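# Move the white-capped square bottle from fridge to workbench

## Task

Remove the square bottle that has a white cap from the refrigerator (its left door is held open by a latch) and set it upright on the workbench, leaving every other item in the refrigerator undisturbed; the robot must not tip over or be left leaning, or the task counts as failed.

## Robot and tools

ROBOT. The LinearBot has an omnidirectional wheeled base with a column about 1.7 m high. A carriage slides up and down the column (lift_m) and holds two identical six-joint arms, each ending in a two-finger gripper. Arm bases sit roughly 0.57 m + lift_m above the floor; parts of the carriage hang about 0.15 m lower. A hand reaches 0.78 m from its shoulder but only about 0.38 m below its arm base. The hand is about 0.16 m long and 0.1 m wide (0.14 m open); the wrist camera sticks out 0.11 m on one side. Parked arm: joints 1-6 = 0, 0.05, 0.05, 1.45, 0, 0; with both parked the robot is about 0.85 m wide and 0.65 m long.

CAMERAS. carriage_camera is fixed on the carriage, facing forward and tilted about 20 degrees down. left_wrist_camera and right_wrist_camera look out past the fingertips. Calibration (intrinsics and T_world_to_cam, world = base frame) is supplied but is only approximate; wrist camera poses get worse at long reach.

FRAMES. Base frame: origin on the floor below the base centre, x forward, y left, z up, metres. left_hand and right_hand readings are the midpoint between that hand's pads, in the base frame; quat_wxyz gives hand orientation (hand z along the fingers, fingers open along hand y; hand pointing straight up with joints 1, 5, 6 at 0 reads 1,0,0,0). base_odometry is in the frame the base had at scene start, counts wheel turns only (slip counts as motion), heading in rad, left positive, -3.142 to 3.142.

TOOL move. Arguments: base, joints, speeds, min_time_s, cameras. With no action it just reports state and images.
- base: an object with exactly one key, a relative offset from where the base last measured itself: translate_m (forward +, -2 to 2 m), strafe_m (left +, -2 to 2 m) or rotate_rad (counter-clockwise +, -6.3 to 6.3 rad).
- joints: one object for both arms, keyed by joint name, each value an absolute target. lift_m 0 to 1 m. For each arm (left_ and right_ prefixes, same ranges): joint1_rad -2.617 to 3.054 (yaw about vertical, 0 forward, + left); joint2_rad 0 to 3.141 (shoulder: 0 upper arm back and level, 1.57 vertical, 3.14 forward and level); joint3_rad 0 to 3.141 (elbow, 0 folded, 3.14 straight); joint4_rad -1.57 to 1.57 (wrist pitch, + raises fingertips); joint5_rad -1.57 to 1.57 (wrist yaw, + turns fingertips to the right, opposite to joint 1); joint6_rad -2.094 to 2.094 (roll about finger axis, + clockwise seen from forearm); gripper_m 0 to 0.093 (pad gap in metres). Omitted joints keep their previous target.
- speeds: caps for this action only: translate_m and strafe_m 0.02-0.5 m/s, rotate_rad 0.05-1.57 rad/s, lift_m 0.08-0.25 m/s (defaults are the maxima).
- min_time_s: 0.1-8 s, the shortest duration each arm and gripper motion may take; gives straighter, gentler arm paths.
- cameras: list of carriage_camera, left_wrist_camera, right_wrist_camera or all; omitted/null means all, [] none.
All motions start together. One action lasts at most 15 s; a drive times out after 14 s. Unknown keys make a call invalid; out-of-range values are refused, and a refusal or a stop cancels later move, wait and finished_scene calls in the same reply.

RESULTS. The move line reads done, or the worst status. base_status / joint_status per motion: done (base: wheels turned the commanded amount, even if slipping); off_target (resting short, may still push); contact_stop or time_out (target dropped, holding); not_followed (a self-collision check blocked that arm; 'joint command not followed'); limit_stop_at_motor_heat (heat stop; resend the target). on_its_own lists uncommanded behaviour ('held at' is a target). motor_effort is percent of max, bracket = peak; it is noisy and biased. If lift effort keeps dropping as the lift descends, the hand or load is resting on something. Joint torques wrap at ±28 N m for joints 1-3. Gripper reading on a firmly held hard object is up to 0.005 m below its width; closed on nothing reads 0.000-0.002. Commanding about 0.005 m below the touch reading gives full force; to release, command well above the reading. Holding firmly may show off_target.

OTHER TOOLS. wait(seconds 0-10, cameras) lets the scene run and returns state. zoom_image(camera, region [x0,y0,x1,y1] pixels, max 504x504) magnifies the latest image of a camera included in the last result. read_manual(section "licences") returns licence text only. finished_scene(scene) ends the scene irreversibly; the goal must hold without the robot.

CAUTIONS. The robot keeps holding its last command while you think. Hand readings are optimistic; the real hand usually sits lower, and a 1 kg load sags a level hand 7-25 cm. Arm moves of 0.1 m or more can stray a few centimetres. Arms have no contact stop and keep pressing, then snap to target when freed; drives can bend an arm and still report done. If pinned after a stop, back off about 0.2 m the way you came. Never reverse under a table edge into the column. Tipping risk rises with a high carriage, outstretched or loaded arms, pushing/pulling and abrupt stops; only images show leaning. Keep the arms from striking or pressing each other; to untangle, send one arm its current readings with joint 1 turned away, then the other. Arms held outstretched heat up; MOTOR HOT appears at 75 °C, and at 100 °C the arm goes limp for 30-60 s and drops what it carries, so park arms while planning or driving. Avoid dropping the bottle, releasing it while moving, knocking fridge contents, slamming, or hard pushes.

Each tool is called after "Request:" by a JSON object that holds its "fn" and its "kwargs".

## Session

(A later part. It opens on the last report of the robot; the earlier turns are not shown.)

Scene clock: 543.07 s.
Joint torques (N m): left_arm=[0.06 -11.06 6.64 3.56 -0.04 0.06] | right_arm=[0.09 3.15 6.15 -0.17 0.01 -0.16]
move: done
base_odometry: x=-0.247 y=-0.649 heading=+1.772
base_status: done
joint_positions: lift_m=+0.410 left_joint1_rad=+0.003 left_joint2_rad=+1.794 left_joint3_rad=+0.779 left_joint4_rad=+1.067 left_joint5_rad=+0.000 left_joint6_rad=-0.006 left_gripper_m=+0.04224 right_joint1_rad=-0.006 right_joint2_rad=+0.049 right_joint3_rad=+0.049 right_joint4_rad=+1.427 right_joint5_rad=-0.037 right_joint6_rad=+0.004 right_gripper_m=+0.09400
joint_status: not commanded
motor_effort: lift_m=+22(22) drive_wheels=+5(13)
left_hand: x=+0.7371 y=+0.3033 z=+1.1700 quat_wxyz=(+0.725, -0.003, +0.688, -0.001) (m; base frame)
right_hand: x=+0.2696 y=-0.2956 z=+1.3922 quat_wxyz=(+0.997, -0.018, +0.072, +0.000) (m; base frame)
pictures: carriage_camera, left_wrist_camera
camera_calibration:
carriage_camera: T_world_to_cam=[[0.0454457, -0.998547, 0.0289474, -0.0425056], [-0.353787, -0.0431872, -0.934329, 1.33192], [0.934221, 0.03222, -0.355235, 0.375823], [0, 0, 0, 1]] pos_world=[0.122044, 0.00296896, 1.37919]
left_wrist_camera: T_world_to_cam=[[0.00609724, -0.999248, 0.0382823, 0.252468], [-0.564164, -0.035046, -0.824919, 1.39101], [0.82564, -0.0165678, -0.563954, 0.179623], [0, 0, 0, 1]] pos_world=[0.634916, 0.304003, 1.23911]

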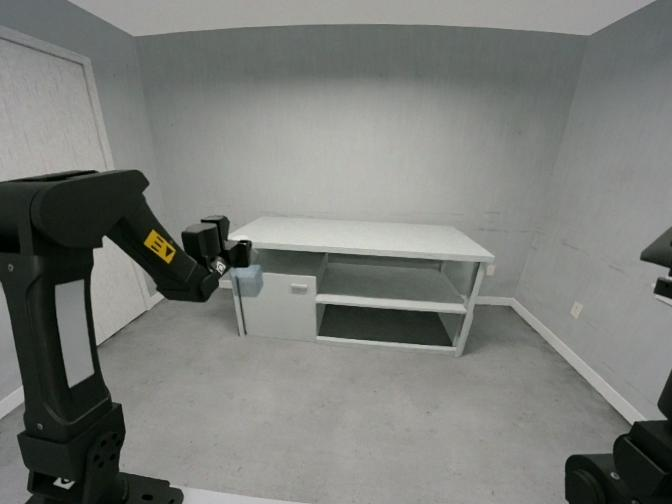

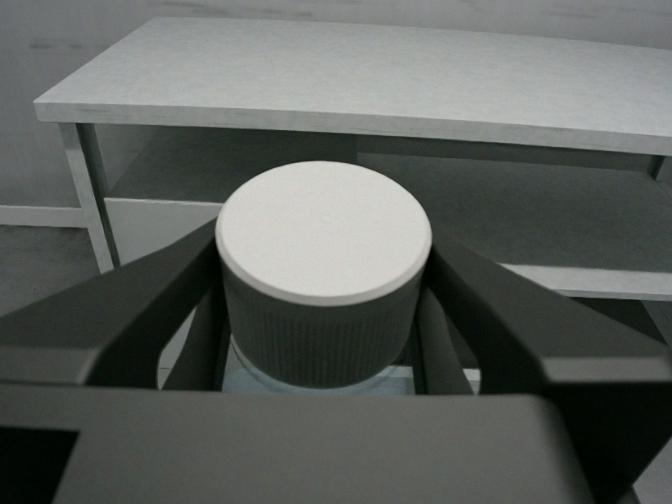

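Request:
{"fn": "move", "kwargs": {"base": {"translate_m": 0.7}, "speeds": {"translate_m": 0.3}, "cameras": ["left_wrist_camera", "carriage_camera"]}}

Scene clock: 556.77 s.
Joint torques (N m): left_arm=[0.02 -10.97 6.64 3.54 -0.04 0.06] | right_arm=[0.13 3.14 6.19 -0.17 0.01 -0.15]
move: done
base_odometry: x=-0.388 y=+0.036 heading=+1.773
base_status: done
joint_positions: lift_m=+0.410 left_joint1_rad=+0.003 left_joint2_rad=+1.794 left_joint3_rad=+0.779 left_joint4_rad=+1.069 left_joint5_rad=+0.000 left_joint6_rad=-0.006 left_gripper_m=+0.04224 right_joint1_rad=-0.006 right_joint2_rad=+0.049 right_joint3_rad=+0.049 right_joint4_rad=+1.427 right_joint5_rad=-0.037 right_joint6_rad=+0.004 right_gripper_m=+0.09400
joint_status: not commanded
motor_effort: lift_m=+22(22) drive_wheels=-5(19)
left_hand: x=+0.7370 y=+0.3033 z=+1.1703 quat_wxyz=(+0.726, -0.003, +0.688, -0.001) (m; base frame)
right_hand: x=+0.2696 y=-0.2956 z=+1.3922 quat_wxyz=(+0.997, -0.018, +0.072, +0.000) (m; base frame)
pictures: carriage_camera, left_wrist_camera
camera_calibration:
carriage_camera: T_world_to_cam=[[0.0454457, -0.998547, 0.0289474, -0.0425056], [-0.353787, -0.0431872, -0.934329, 1.33192], [0.934221, 0.03222, -0.355235, 0.375823], [0, 0, 0, 1]] pos_world=[0.122044, 0.00296896, 1.37919]
left_wrist_camera: T_world_to_cam=[[0.00605343, -0.999248, 0.0382858, 0.252485], [-0.56322, -0.0350431, -0.825564, 1.39129], [0.826285, -0.0165658, -0.563009, 0.178212], [0, 0, 0, 1]] pos_world=[0.634822, 0.304003, 1.23927]

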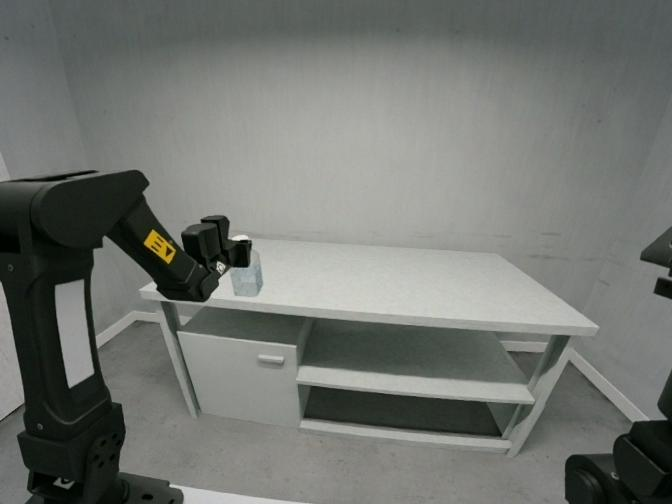

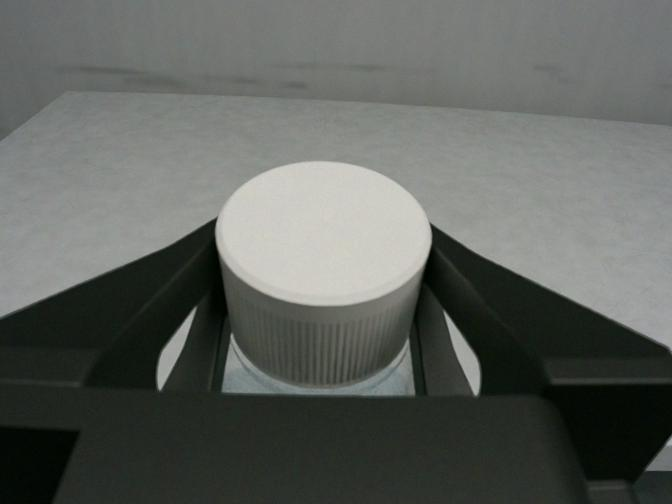

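Request:
{"fn": "move", "kwargs": {"base": {"translate_m": 0.33}, "speeds": {"translate_m": 0.2}, "cameras": ["left_wrist_camera", "carriage_camera"]}}

Scene clock: 581.77 s.
Joint torques (N m): left_arm=[0.05 -10.99 6.72 3.56 -0.04 0.06] | right_arm=[0.13 3.19 6.16 -0.17 0.01 -0.15]
move: done
MOTOR HOT: joint 4 (wrist pitch) of the left arm reports 78 °C; the controller stops that arm at 100 °C. To cool a motor, set the load down, stop pushing, or move to a pose that needs little force.
base_odometry: x=-0.455 y=+0.360 heading=+1.774
base_status: done
joint_positions: lift_m=+0.410 left_joint1_rad=+0.003 left_joint2_rad=+1.794 left_joint3_rad=+0.779 left_joint4_rad=+1.069 left_joint5_rad=+0.000 left_joint6_rad=-0.006 left_gripper_m=+0.04224 right_joint1_rad=-0.006 right_joint2_rad=+0.049 right_joint3_rad=+0.049 right_joint4_rad=+1.427 right_joint5_rad=-0.037 right_joint6_rad=+0.004 right_gripper_m=+0.09400
joint_status: not commanded
motor_effort: lift_m=+22(22) drive_wheels=-9(16)
left_hand: x=+0.7370 y=+0.3033 z=+1.1705 quat_wxyz=(+0.726, -0.003, +0.688, -0.001) (m; base frame)
right_hand: x=+0.2695 y=-0.2956 z=+1.3922 quat_wxyz=(+0.997, -0.018, +0.072, +0.000) (m; base frame)
pictures: carriage_camera, left_wrist_camera
camera_calibration:
carriage_camera: T_world_to_cam=[[0.0454457, -0.998547, 0.0289474, -0.0425056], [-0.353787, -0.0431872, -0.934329, 1.33192], [0.934221, 0.03222, -0.355235, 0.375823], [0, 0, 0, 1]] pos_world=[0.122044, 0.00296896, 1.37919]
left_wrist_camera: T_world_to_cam=[[0.00602422, -0.999249, 0.038288, 0.252497], [-0.56259, -0.0350411, -0.825993, 1.39148], [0.826714, -0.0165645, -0.562378, 0.177271], [0, 0, 0, 1]] pos_world=[0.63476, 0.304003, 1.23938]

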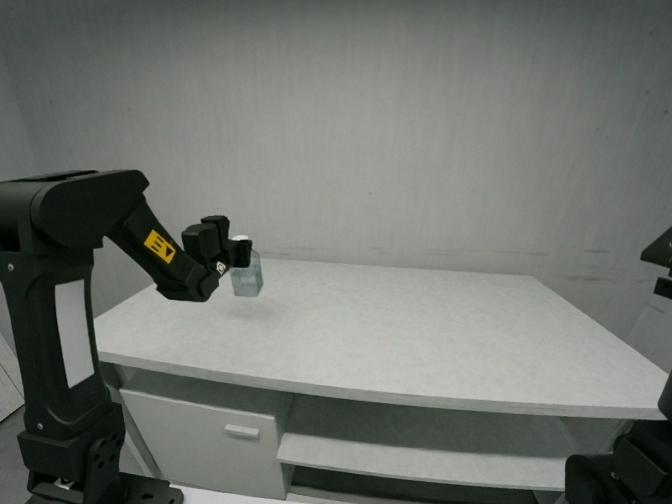

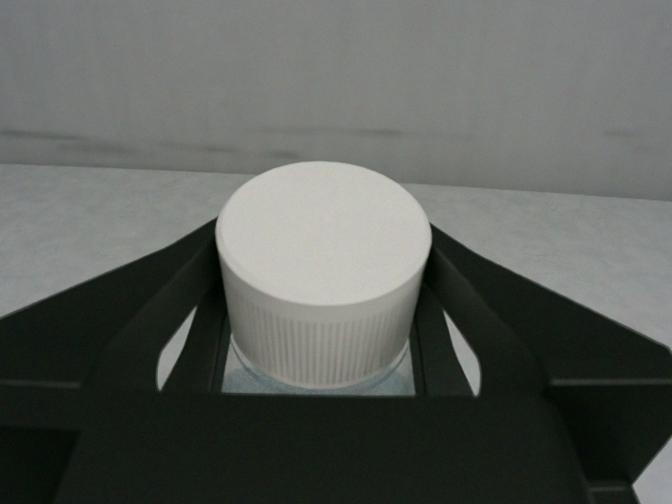

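Request:
{"fn": "move", "kwargs": {"joints": {"lift_m": 0.305, "left_joint4_rad": 1.135}, "speeds": {"lift_m": 0.15}, "cameras": ["carriage_camera"]}}

Request:
{"fn": "zoom_image", "kwargs": {"camera": "carriage_camera", "region": [140, 200, 360, 340]}}

Scene clock: 604.80 s.
Joint torques (N m): left_arm=[0.05 -11.22 6.68 3.56 -0.04 0.06] | right_arm=[0.14 3.14 6.15 -0.17 0.01 -0.15]
move: off_target
MOTOR HOT: still on. Joint 4 (wrist pitch) of the left arm reports 81 °C.
base_odometry: x=-0.455 y=+0.360 heading=+1.774
base_status: not commanded
joint_positions: lift_m=+0.305 left_joint1_rad=+0.003 left_joint2_rad=+1.795 left_joint3_rad=+0.779 left_joint4_rad=+1.024 left_joint5_rad=+0.000 left_joint6_rad=-0.006 left_gripper_m=+0.04224 right_joint1_rad=-0.006 right_joint2_rad=+0.049 right_joint3_rad=+0.049 right_joint4_rad=+1.427 right_joint5_rad=-0.037 right_joint6_rad=+0.004 right_gripper_m=+0.09400
joint_status: left_joint4_rad off_target (ended at +1.024, target +1.135); the others done
motor_effort: lift_m=+22(22) drive_wheels=-3(9)
left_hand: x=+0.7375 y=+0.3033 z=+1.0537 quat_wxyz=(+0.710, -0.003, +0.704, -0.001) (m; base frame)
right_hand: x=+0.2695 y=-0.2956 z=+1.2872 quat_wxyz=(+0.997, -0.018, +0.072, +0.000) (m; base frame)
pictures: carriage_camera
camera_calibration:
carriage_camera: T_world_to_cam=[[0.0454457, -0.998547, 0.0289474, -0.0394655], [-0.353787, -0.0431872, -0.934329, 1.2338], [0.934221, 0.03222, -0.355235, 0.338517], [0, 0, 0, 1]] pos_world=[0.122044, 0.00296896, 1.27417]

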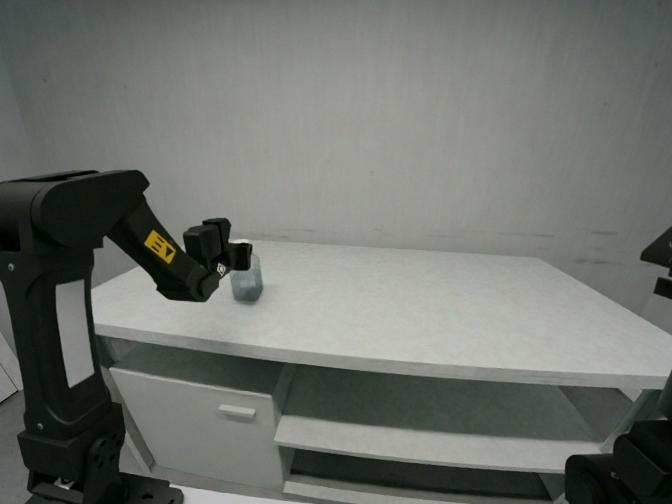

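Scaled by 2.291 from the camera's 672x504 image, which has a finer 960x720 frame.

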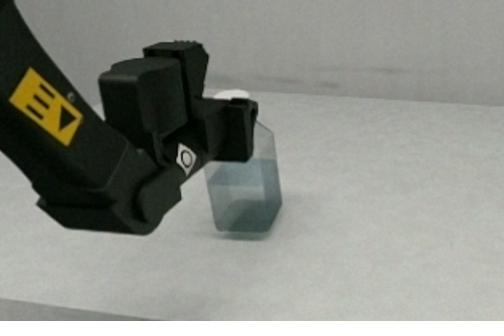

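Request:
{"fn": "move", "kwargs": {"joints": {"lift_m": 0.288}, "speeds": {"lift_m": 0.08}, "cameras": ["carriage_camera"]}}

Request:
{"fn": "zoom_image", "kwargs": {"camera": "carriage_camera", "region": [180, 200, 320, 340]}}

Scene clock: 614.33 s.
Joint torques (N m): left_arm=[0.05 -11.18 6.63 3.53 -0.04 0.06] | right_arm=[0.1 3.19 6.12 -0.17 0.01 -0.15]
move: done
MOTOR HOT: still on. Joint 4 (wrist pitch) of the left arm reports 82 °C.
base_odometry: x=-0.455 y=+0.360 heading=+1.774
base_status: not commanded
joint_positions: lift_m=+0.288 left_joint1_rad=+0.003 left_joint2_rad=+1.795 left_joint3_rad=+0.779 left_joint4_rad=+1.025 left_joint5_rad=+0.000 left_joint6_rad=-0.006 left_gripper_m=+0.04224 right_joint1_rad=-0.006 right_joint2_rad=+0.049 right_joint3_rad=+0.049 right_joint4_rad=+1.427 right_joint5_rad=-0.037 right_joint6_rad=+0.004 right_gripper_m=+0.09400
joint_status: all done
motor_effort: lift_m=+22(22) drive_wheels=-6(8)
left_hand: x=+0.7375 y=+0.3033 z=+1.0371 quat_wxyz=(+0.710, -0.003, +0.704, -0.001) (m; base frame)
right_hand: x=+0.2695 y=-0.2956 z=+1.2702 quat_wxyz=(+0.997, -0.018, +0.072, +0.000) (m; base frame)
pictures: carriage_camera
camera_calibration:
carriage_camera: T_world_to_cam=[[0.0454457, -0.998547, 0.0289474, -0.0389732], [-0.353787, -0.0431872, -0.934329, 1.2179], [0.934221, 0.03222, -0.355235, 0.332475], [0, 0, 0, 1]] pos_world=[0.122044, 0.00296896, 1.25716]

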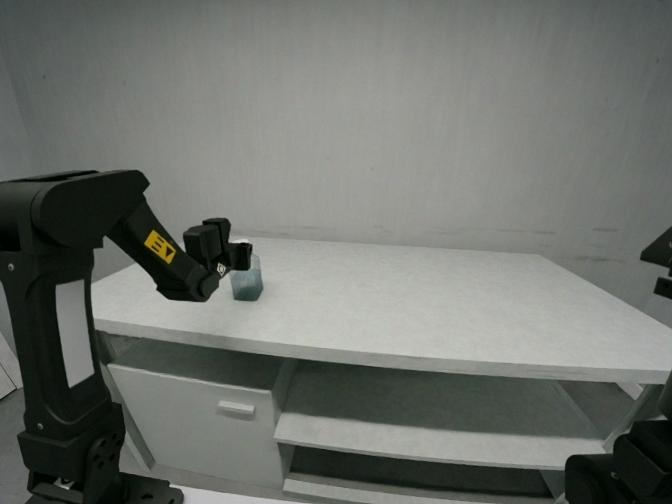

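Scaled by 3.600 from the camera's 672x504 image, which has a finer 960x720 frame.

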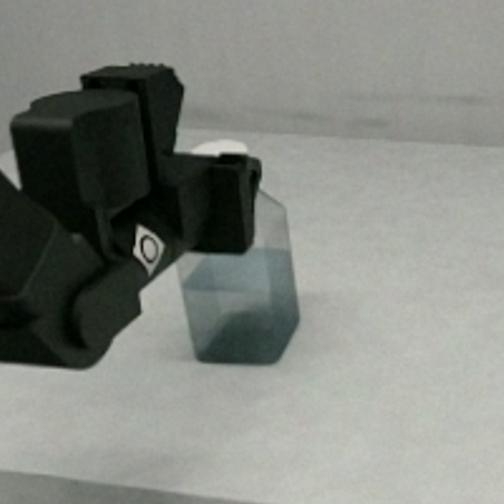

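Request:
{"fn": "move", "kwargs": {"joints": {"lift_m": 0.281}, "speeds": {"lift_m": 0.08}, "cameras": []}}

Request:
{"fn": "move", "kwargs": {"joints": {"lift_m": 0.274}, "speeds": {"lift_m": 0.08}, "cameras": []}}

Request:
{"fn": "move", "kwargs": {"joints": {"lift_m": 0.267}, "speeds": {"lift_m": 0.08}, "cameras": ["carriage_camera"]}}

Request:
{"fn": "zoom_image", "kwargs": {"camera": "carriage_camera", "region": [180, 200, 320, 340]}}

Scene clock: 626.50 s.
Joint torques (N m): left_arm=[0.05 -11.18 6.65 3.3 -0.04 0.06] | right_arm=[0.12 3.22 6.15 -0.16 0.01 -0.15]
move: done
MOTOR HOT: still on. Joint 4 (wrist pitch) of the left arm reports 84 °C.
base_odometry: x=-0.455 y=+0.360 heading=+1.774
base_status: not commanded
joint_positions: lift_m=+0.281 left_joint1_rad=+0.003 left_joint2_rad=+1.795 left_joint3_rad=+0.779 left_joint4_rad=+1.046 left_joint5_rad=+0.000 left_joint6_rad=-0.006 left_gripper_m=+0.04224 right_joint1_rad=-0.006 right_joint2_rad=+0.049 right_joint3_rad=+0.049 right_joint4_rad=+1.427 right_joint5_rad=-0.037 right_joint6_rad=+0.004 right_gripper_m=+0.09400
joint_status: all done
motor_effort: lift_m=+21(22) drive_wheels=+3(9)
left_hand: x=+0.7374 y=+0.3033 z=+1.0352 quat_wxyz=(+0.718, -0.003, +0.697, -0.001) (m; base frame)
right_hand: x=+0.2697 y=-0.2956 z=+1.2633 quat_wxyz=(+0.997, -0.018, +0.072, +0.000) (m; base frame)
pictures: none
No camera images: "cameras" was empty.

Scene clock: 626.97 s.
Joint torques (N m): left_arm=[0.05 -11.17 6.57 2.98 -0.03 0.07] | right_arm=[0.16 3.1 6.15 -0.16 0.01 -0.15]
move: done
MOTOR HOT: still on. Joint 4 (wrist pitch) of the left arm reports 84 °C.
base_odometry: x=-0.455 y=+0.360 heading=+1.774
base_status: not commanded
joint_positions: lift_m=+0.274 left_joint1_rad=+0.003 left_joint2_rad=+1.795 left_joint3_rad=+0.779 left_joint4_rad=+1.072 left_joint5_rad=+0.000 left_joint6_rad=-0.006 left_gripper_m=+0.04224 right_joint1_rad=-0.006 right_joint2_rad=+0.049 right_joint3_rad=+0.049 right_joint4_rad=+1.427 right_joint5_rad=-0.037 right_joint6_rad=+0.004 right_gripper_m=+0.09400
joint_status: all done
motor_effort: lift_m=+21(21) drive_wheels=+4(9)
left_hand: x=+0.7371 y=+0.3033 z=+1.0347 quat_wxyz=(+0.727, -0.003, +0.687, -0.001) (m; base frame)
right_hand: x=+0.2697 y=-0.2956 z=+1.2563 quat_wxyz=(+0.997, -0.018, +0.072, +0.000) (m; base frame)
pictures: none
No camera images: "cameras" was empty.

Scene clock: 627.43 s.
Joint torques (N m): left_arm=[0.02 -11.02 6.61 2.65 -0.04 0.06] | right_arm=[0.12 3.12 6.17 -0.16 0.01 -0.15]
move: done
MOTOR HOT: still on. Joint 4 (wrist pitch) of the left arm reports 84 °C.
base_odometry: x=-0.455 y=+0.360 heading=+1.774
base_status: not commanded
joint_positions: lift_m=+0.267 left_joint1_rad=+0.003 left_joint2_rad=+1.793 left_joint3_rad=+0.779 left_joint4_rad=+1.096 left_joint5_rad=+0.000 left_joint6_rad=-0.006 left_gripper_m=+0.04224 right_joint1_rad=-0.006 right_joint2_rad=+0.049 right_joint3_rad=+0.049 right_joint4_rad=+1.427 right_joint5_rad=-0.037 right_joint6_rad=+0.004 right_gripper_m=+0.09400
joint_status: all done
motor_effort: lift_m=+21(23) drive_wheels=+6(8)
left_hand: x=+0.7365 y=+0.3032 z=+1.0344 quat_wxyz=(+0.735, -0.003, +0.678, -0.001) (m; base frame)
right_hand: x=+0.2697 y=-0.2956 z=+1.2493 quat_wxyz=(+0.997, -0.018, +0.072, +0.000) (m; base frame)
pictures: carriage_camera
camera_calibration:
carriage_camera: T_world_to_cam=[[0.0454457, -0.998547, 0.0289474, -0.0383694], [-0.353787, -0.0431872, -0.934329, 1.19842], [0.934221, 0.03222, -0.355235, 0.325065], [0, 0, 0, 1]] pos_world=[0.122044, 0.00296896, 1.2363]

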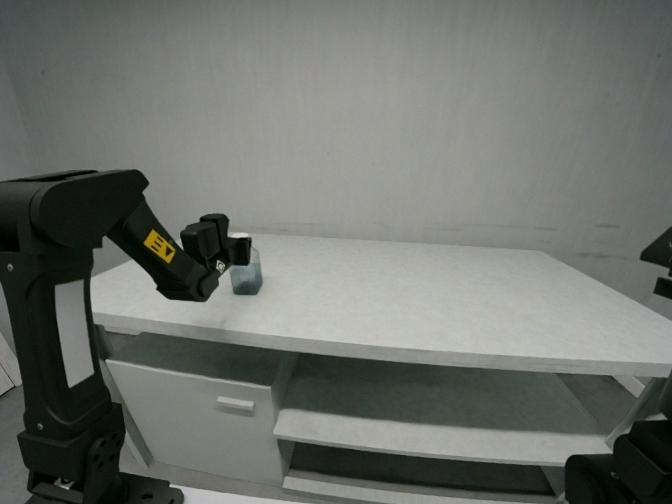

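Scaled by 3.600 from the camera's 672x504 image, which has a finer 960x720 frame.

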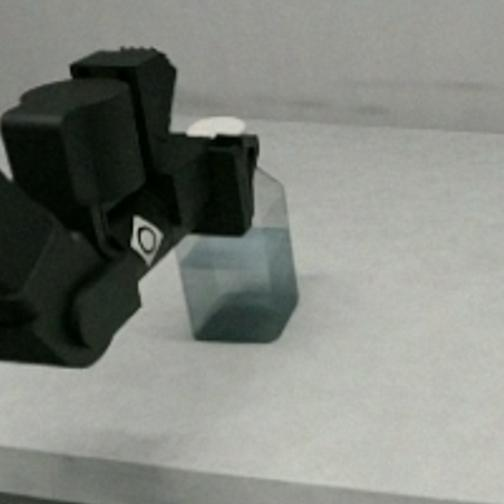

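Request:
{"fn": "move", "kwargs": {"joints": {"lift_m": 0.279, "left_joint4_rad": 1.0}, "speeds": {"lift_m": 0.08}, "min_time_s": 0.5, "cameras": ["carriage_camera", "left_wrist_camera"]}}

Request:
{"fn": "zoom_image", "kwargs": {"camera": "carriage_camera", "region": [180, 200, 320, 340]}}

Scene clock: 646.10 s.
Joint torques (N m): left_arm=[0.03 -10.69 6.64 1.88 -0.04 0.06] | right_arm=[0.13 3.15 6.19 -0.17 0.01 -0.16]
move: done
MOTOR HOT: still on. Joint 4 (wrist pitch) of the left arm reports 79 °C.
base_odometry: x=-0.455 y=+0.360 heading=+1.774
base_status: not commanded
joint_positions: lift_m=+0.279 left_joint1_rad=+0.003 left_joint2_rad=+1.789 left_joint3_rad=+0.779 left_joint4_rad=+1.033 left_joint5_rad=+0.000 left_joint6_rad=-0.006 left_gripper_m=+0.04219 right_joint1_rad=-0.006 right_joint2_rad=+0.049 right_joint3_rad=+0.049 right_joint4_rad=+1.427 right_joint5_rad=-0.037 right_joint6_rad=+0.004 right_gripper_m=+0.09400
joint_status: all done
motor_effort: lift_m=+26(32) drive_wheels=+7(9)
left_hand: x=+0.7370 y=+0.3033 z=+1.0323 quat_wxyz=(+0.715, -0.003, +0.699, -0.001) (m; base frame)
right_hand: x=+0.2697 y=-0.2956 z=+1.2607 quat_wxyz=(+0.997, -0.018, +0.072, +0.000) (m; base frame)
pictures: carriage_camera, left_wrist_camera
camera_calibration:
carriage_camera: T_world_to_cam=[[0.0454457, -0.998547, 0.0289474, -0.0386994], [-0.353787, -0.0431872, -0.934329, 1.20907], [0.934221, 0.03222, -0.355235, 0.329114], [0, 0, 0, 1]] pos_world=[0.122044, 0.00296896, 1.2477]
left_wrist_camera: T_world_to_cam=[[0.00723484, -0.999245, 0.0381763, 0.25701], [-0.588456, -0.0351214, -0.807766, 1.27758], [0.808497, -0.016621, -0.588266, 0.139792], [0, 0, 0, 1]] pos_world=[0.636919, 0.30401, 1.10441]

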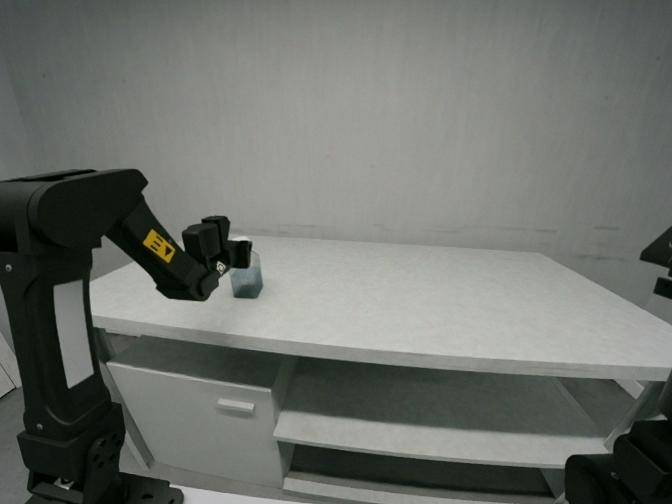

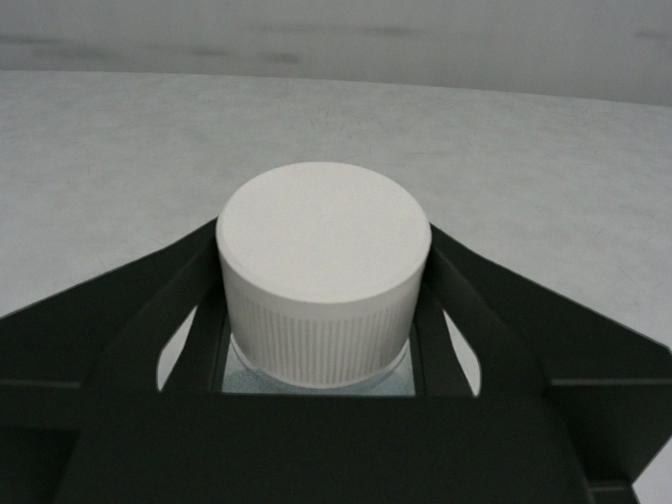

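Scaled by 3.600 from the camera's 672x504 image, which has a finer 960x720 frame.

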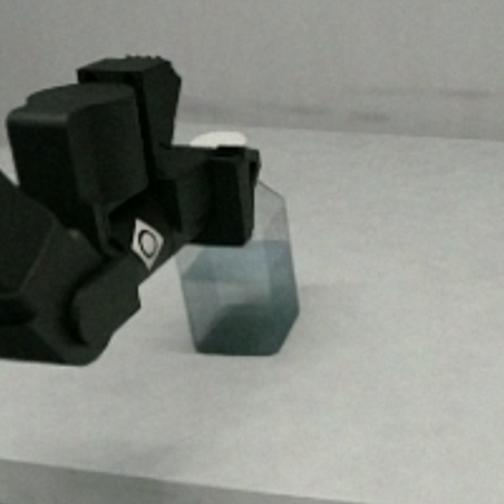

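Request:
{"fn": "move", "kwargs": {"joints": {"left_gripper_m": 0.05, "left_joint4_rad": 1.02}, "min_time_s": 1.5, "cameras": ["left_wrist_camera"]}}

Request:
{"fn": "move", "kwargs": {"joints": {"left_gripper_m": 0.085}, "min_time_s": 1.0, "cameras": ["left_wrist_camera", "carriage_camera"]}}

Scene clock: 661.27 s.
Joint torques (N m): left_arm=[0.03 -10.66 6.67 2.29 -0.03 0.06] | right_arm=[0.12 3.17 6.16 -0.16 0.01 -0.15]
move: done
MOTOR HOT: cleared for the motors of the left arm.
base_odometry: x=-0.455 y=+0.360 heading=+1.774
base_status: not commanded
joint_positions: lift_m=+0.279 left_joint1_rad=+0.003 left_joint2_rad=+1.789 left_joint3_rad=+0.779 left_joint4_rad=+1.019 left_joint5_rad=+0.000 left_joint6_rad=-0.006 left_gripper_m=+0.04988 right_joint1_rad=-0.006 right_joint2_rad=+0.049 right_joint3_rad=+0.049 right_joint4_rad=+1.427 right_joint5_rad=-0.037 right_joint6_rad=+0.004 right_gripper_m=+0.09400
joint_status: all done
motor_effort: lift_m=+26(26) drive_wheels=-7(10)
left_hand: x=+0.7370 y=+0.3033 z=+1.0288 quat_wxyz=(+0.710, -0.003, +0.704, -0.001) (m; base frame)
right_hand: x=+0.2697 y=-0.2956 z=+1.2607 quat_wxyz=(+0.997, -0.018, +0.072, +0.000) (m; base frame)
pictures: left_wrist_camera
camera_calibration:
left_wrist_camera: T_world_to_cam=[[0.00778779, -0.999243, 0.0381124, 0.256803], [-0.600103, -0.0351576, -0.79915, 1.27446], [0.799885, -0.0166477, -0.599923, 0.155998], [0, 0, 0, 1]] pos_world=[0.638029, 0.304013, 1.10229]

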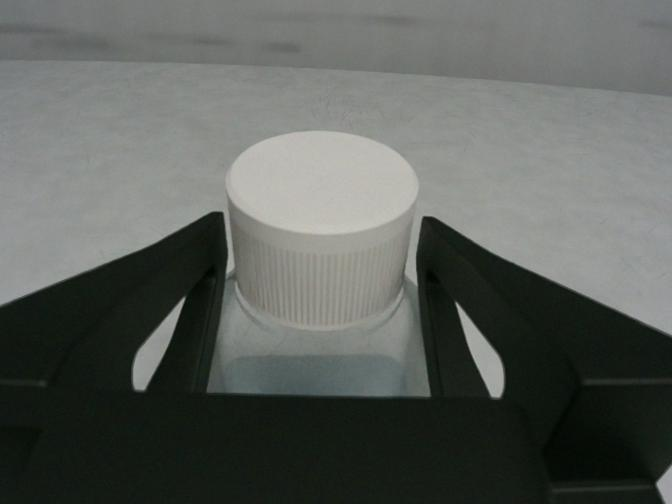

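Scene clock: 662.57 s.
Joint torques (N m): left_arm=[0.05 -10.67 6.69 2.28 -0.03 0.07] | right_arm=[0.12 3.17 6.16 -0.16 0 -0.15]
move: done
base_odometry: x=-0.455 y=+0.360 heading=+1.774
base_status: not commanded
joint_positions: lift_m=+0.279 left_joint1_rad=+0.003 left_joint2_rad=+1.789 left_joint3_rad=+0.779 left_joint4_rad=+1.019 left_joint5_rad=+0.000 left_joint6_rad=-0.006 left_gripper_m=+0.08485 right_joint1_rad=-0.006 right_joint2_rad=+0.049 right_joint3_rad=+0.049 right_joint4_rad=+1.427 right_joint5_rad=-0.037 right_joint6_rad=+0.004 right_gripper_m=+0.09400
joint_status: all done
motor_effort: lift_m=+26(26) drive_wheels=-9(9)
left_hand: x=+0.7370 y=+0.3033 z=+1.0288 quat_wxyz=(+0.710, -0.003, +0.704, -0.001) (m; base frame)
right_hand: x=+0.2697 y=-0.2956 z=+1.2607 quat_wxyz=(+0.997, -0.018, +0.072, +0.000) (m; base frame)
pictures: carriage_camera, left_wrist_camera
camera_calibration:
carriage_camera: T_world_to_cam=[[0.0454457, -0.998547, 0.0289474, -0.0386994], [-0.353787, -0.0431872, -0.934329, 1.20907], [0.934221, 0.03222, -0.355235, 0.329114], [0, 0, 0, 1]] pos_world=[0.122044, 0.00296896, 1.2477]
left_wrist_camera: T_world_to_cam=[[0.00778779, -0.999243, 0.0381124, 0.256803], [-0.600103, -0.0351576, -0.79915, 1.27446], [0.799885, -0.0166477, -0.599923, 0.155998], [0, 0, 0, 1]] pos_world=[0.638029, 0.304013, 1.10229]

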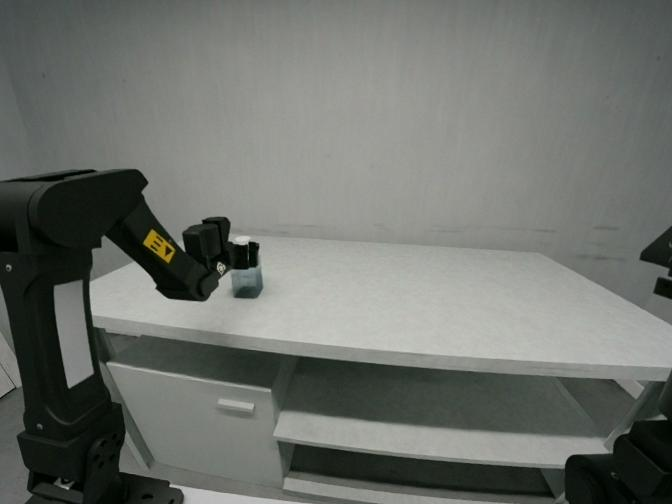

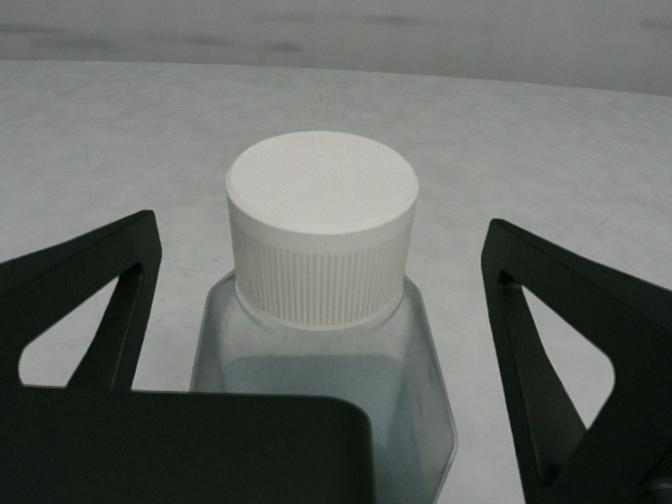

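Request:
{"fn": "move", "kwargs": {"base": {"translate_m": -0.3}, "speeds": {"translate_m": 0.15}, "cameras": ["left_wrist_camera", "carriage_camera"]}}

Scene clock: 672.33 s.
Joint torques (N m): left_arm=[0.06 -10.65 6.67 2.29 -0.04 0.06] | right_arm=[0.12 3.15 6.17 -0.16 0.01 -0.15]
move: done
base_odometry: x=-0.394 y=+0.066 heading=+1.775
base_status: done
joint_positions: lift_m=+0.279 left_joint1_rad=+0.003 left_joint2_rad=+1.789 left_joint3_rad=+0.779 left_joint4_rad=+1.019 left_joint5_rad=+0.000 left_joint6_rad=-0.006 left_gripper_m=+0.08485 right_joint1_rad=-0.006 right_joint2_rad=+0.049 right_joint3_rad=+0.049 right_joint4_rad=+1.426 right_joint5_rad=-0.037 right_joint6_rad=+0.004 right_gripper_m=+0.09400
joint_status: not commanded
motor_effort: lift_m=+26(26) drive_wheels=-7(14)
left_hand: x=+0.7370 y=+0.3033 z=+1.0288 quat_wxyz=(+0.710, -0.003, +0.704, -0.001) (m; base frame)
right_hand: x=+0.2698 y=-0.2956 z=+1.2607 quat_wxyz=(+0.997, -0.018, +0.073, +0.000) (m; base frame)
pictures: carriage_camera, left_wrist_camera
camera_calibration:
carriage_camera: T_world_to_cam=[[0.0454457, -0.998547, 0.0289474, -0.0386994], [-0.353787, -0.0431872, -0.934329, 1.20907], [0.934221, 0.03222, -0.355235, 0.329114], [0, 0, 0, 1]] pos_world=[0.122044, 0.00296896, 1.2477]
left_wrist_camera: T_world_to_cam=[[0.00778779, -0.999243, 0.0381124, 0.256803], [-0.600103, -0.0351576, -0.79915, 1.27446], [0.799885, -0.0166477, -0.599923, 0.155998], [0, 0, 0, 1]] pos_world=[0.638029, 0.304013, 1.10229]

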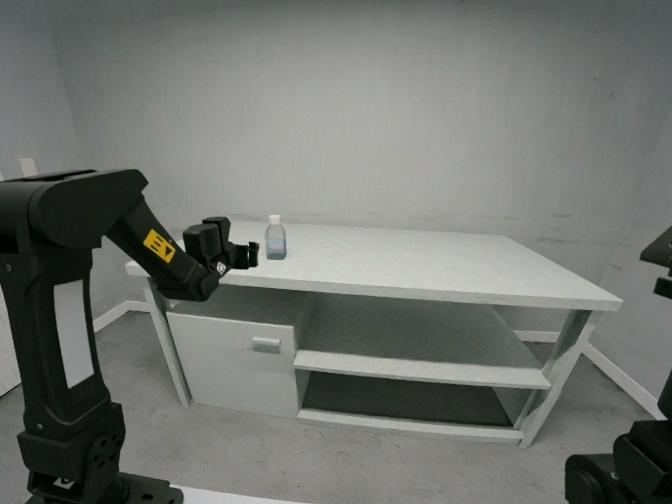

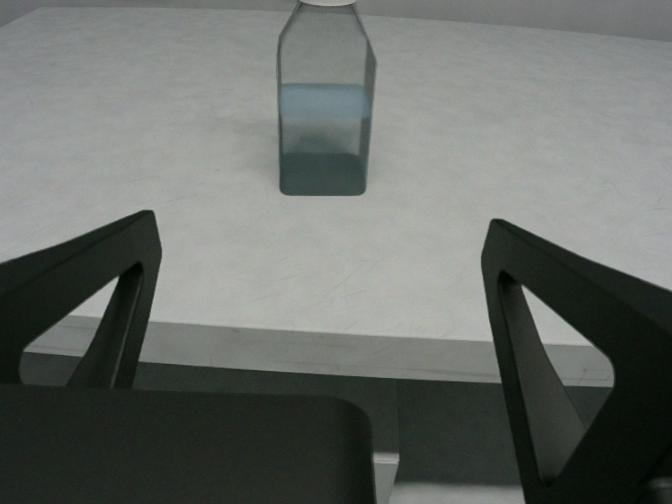

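Request:
{"fn": "finished_scene", "kwargs": {"scene": 1}}

The scene is finished: the task was done.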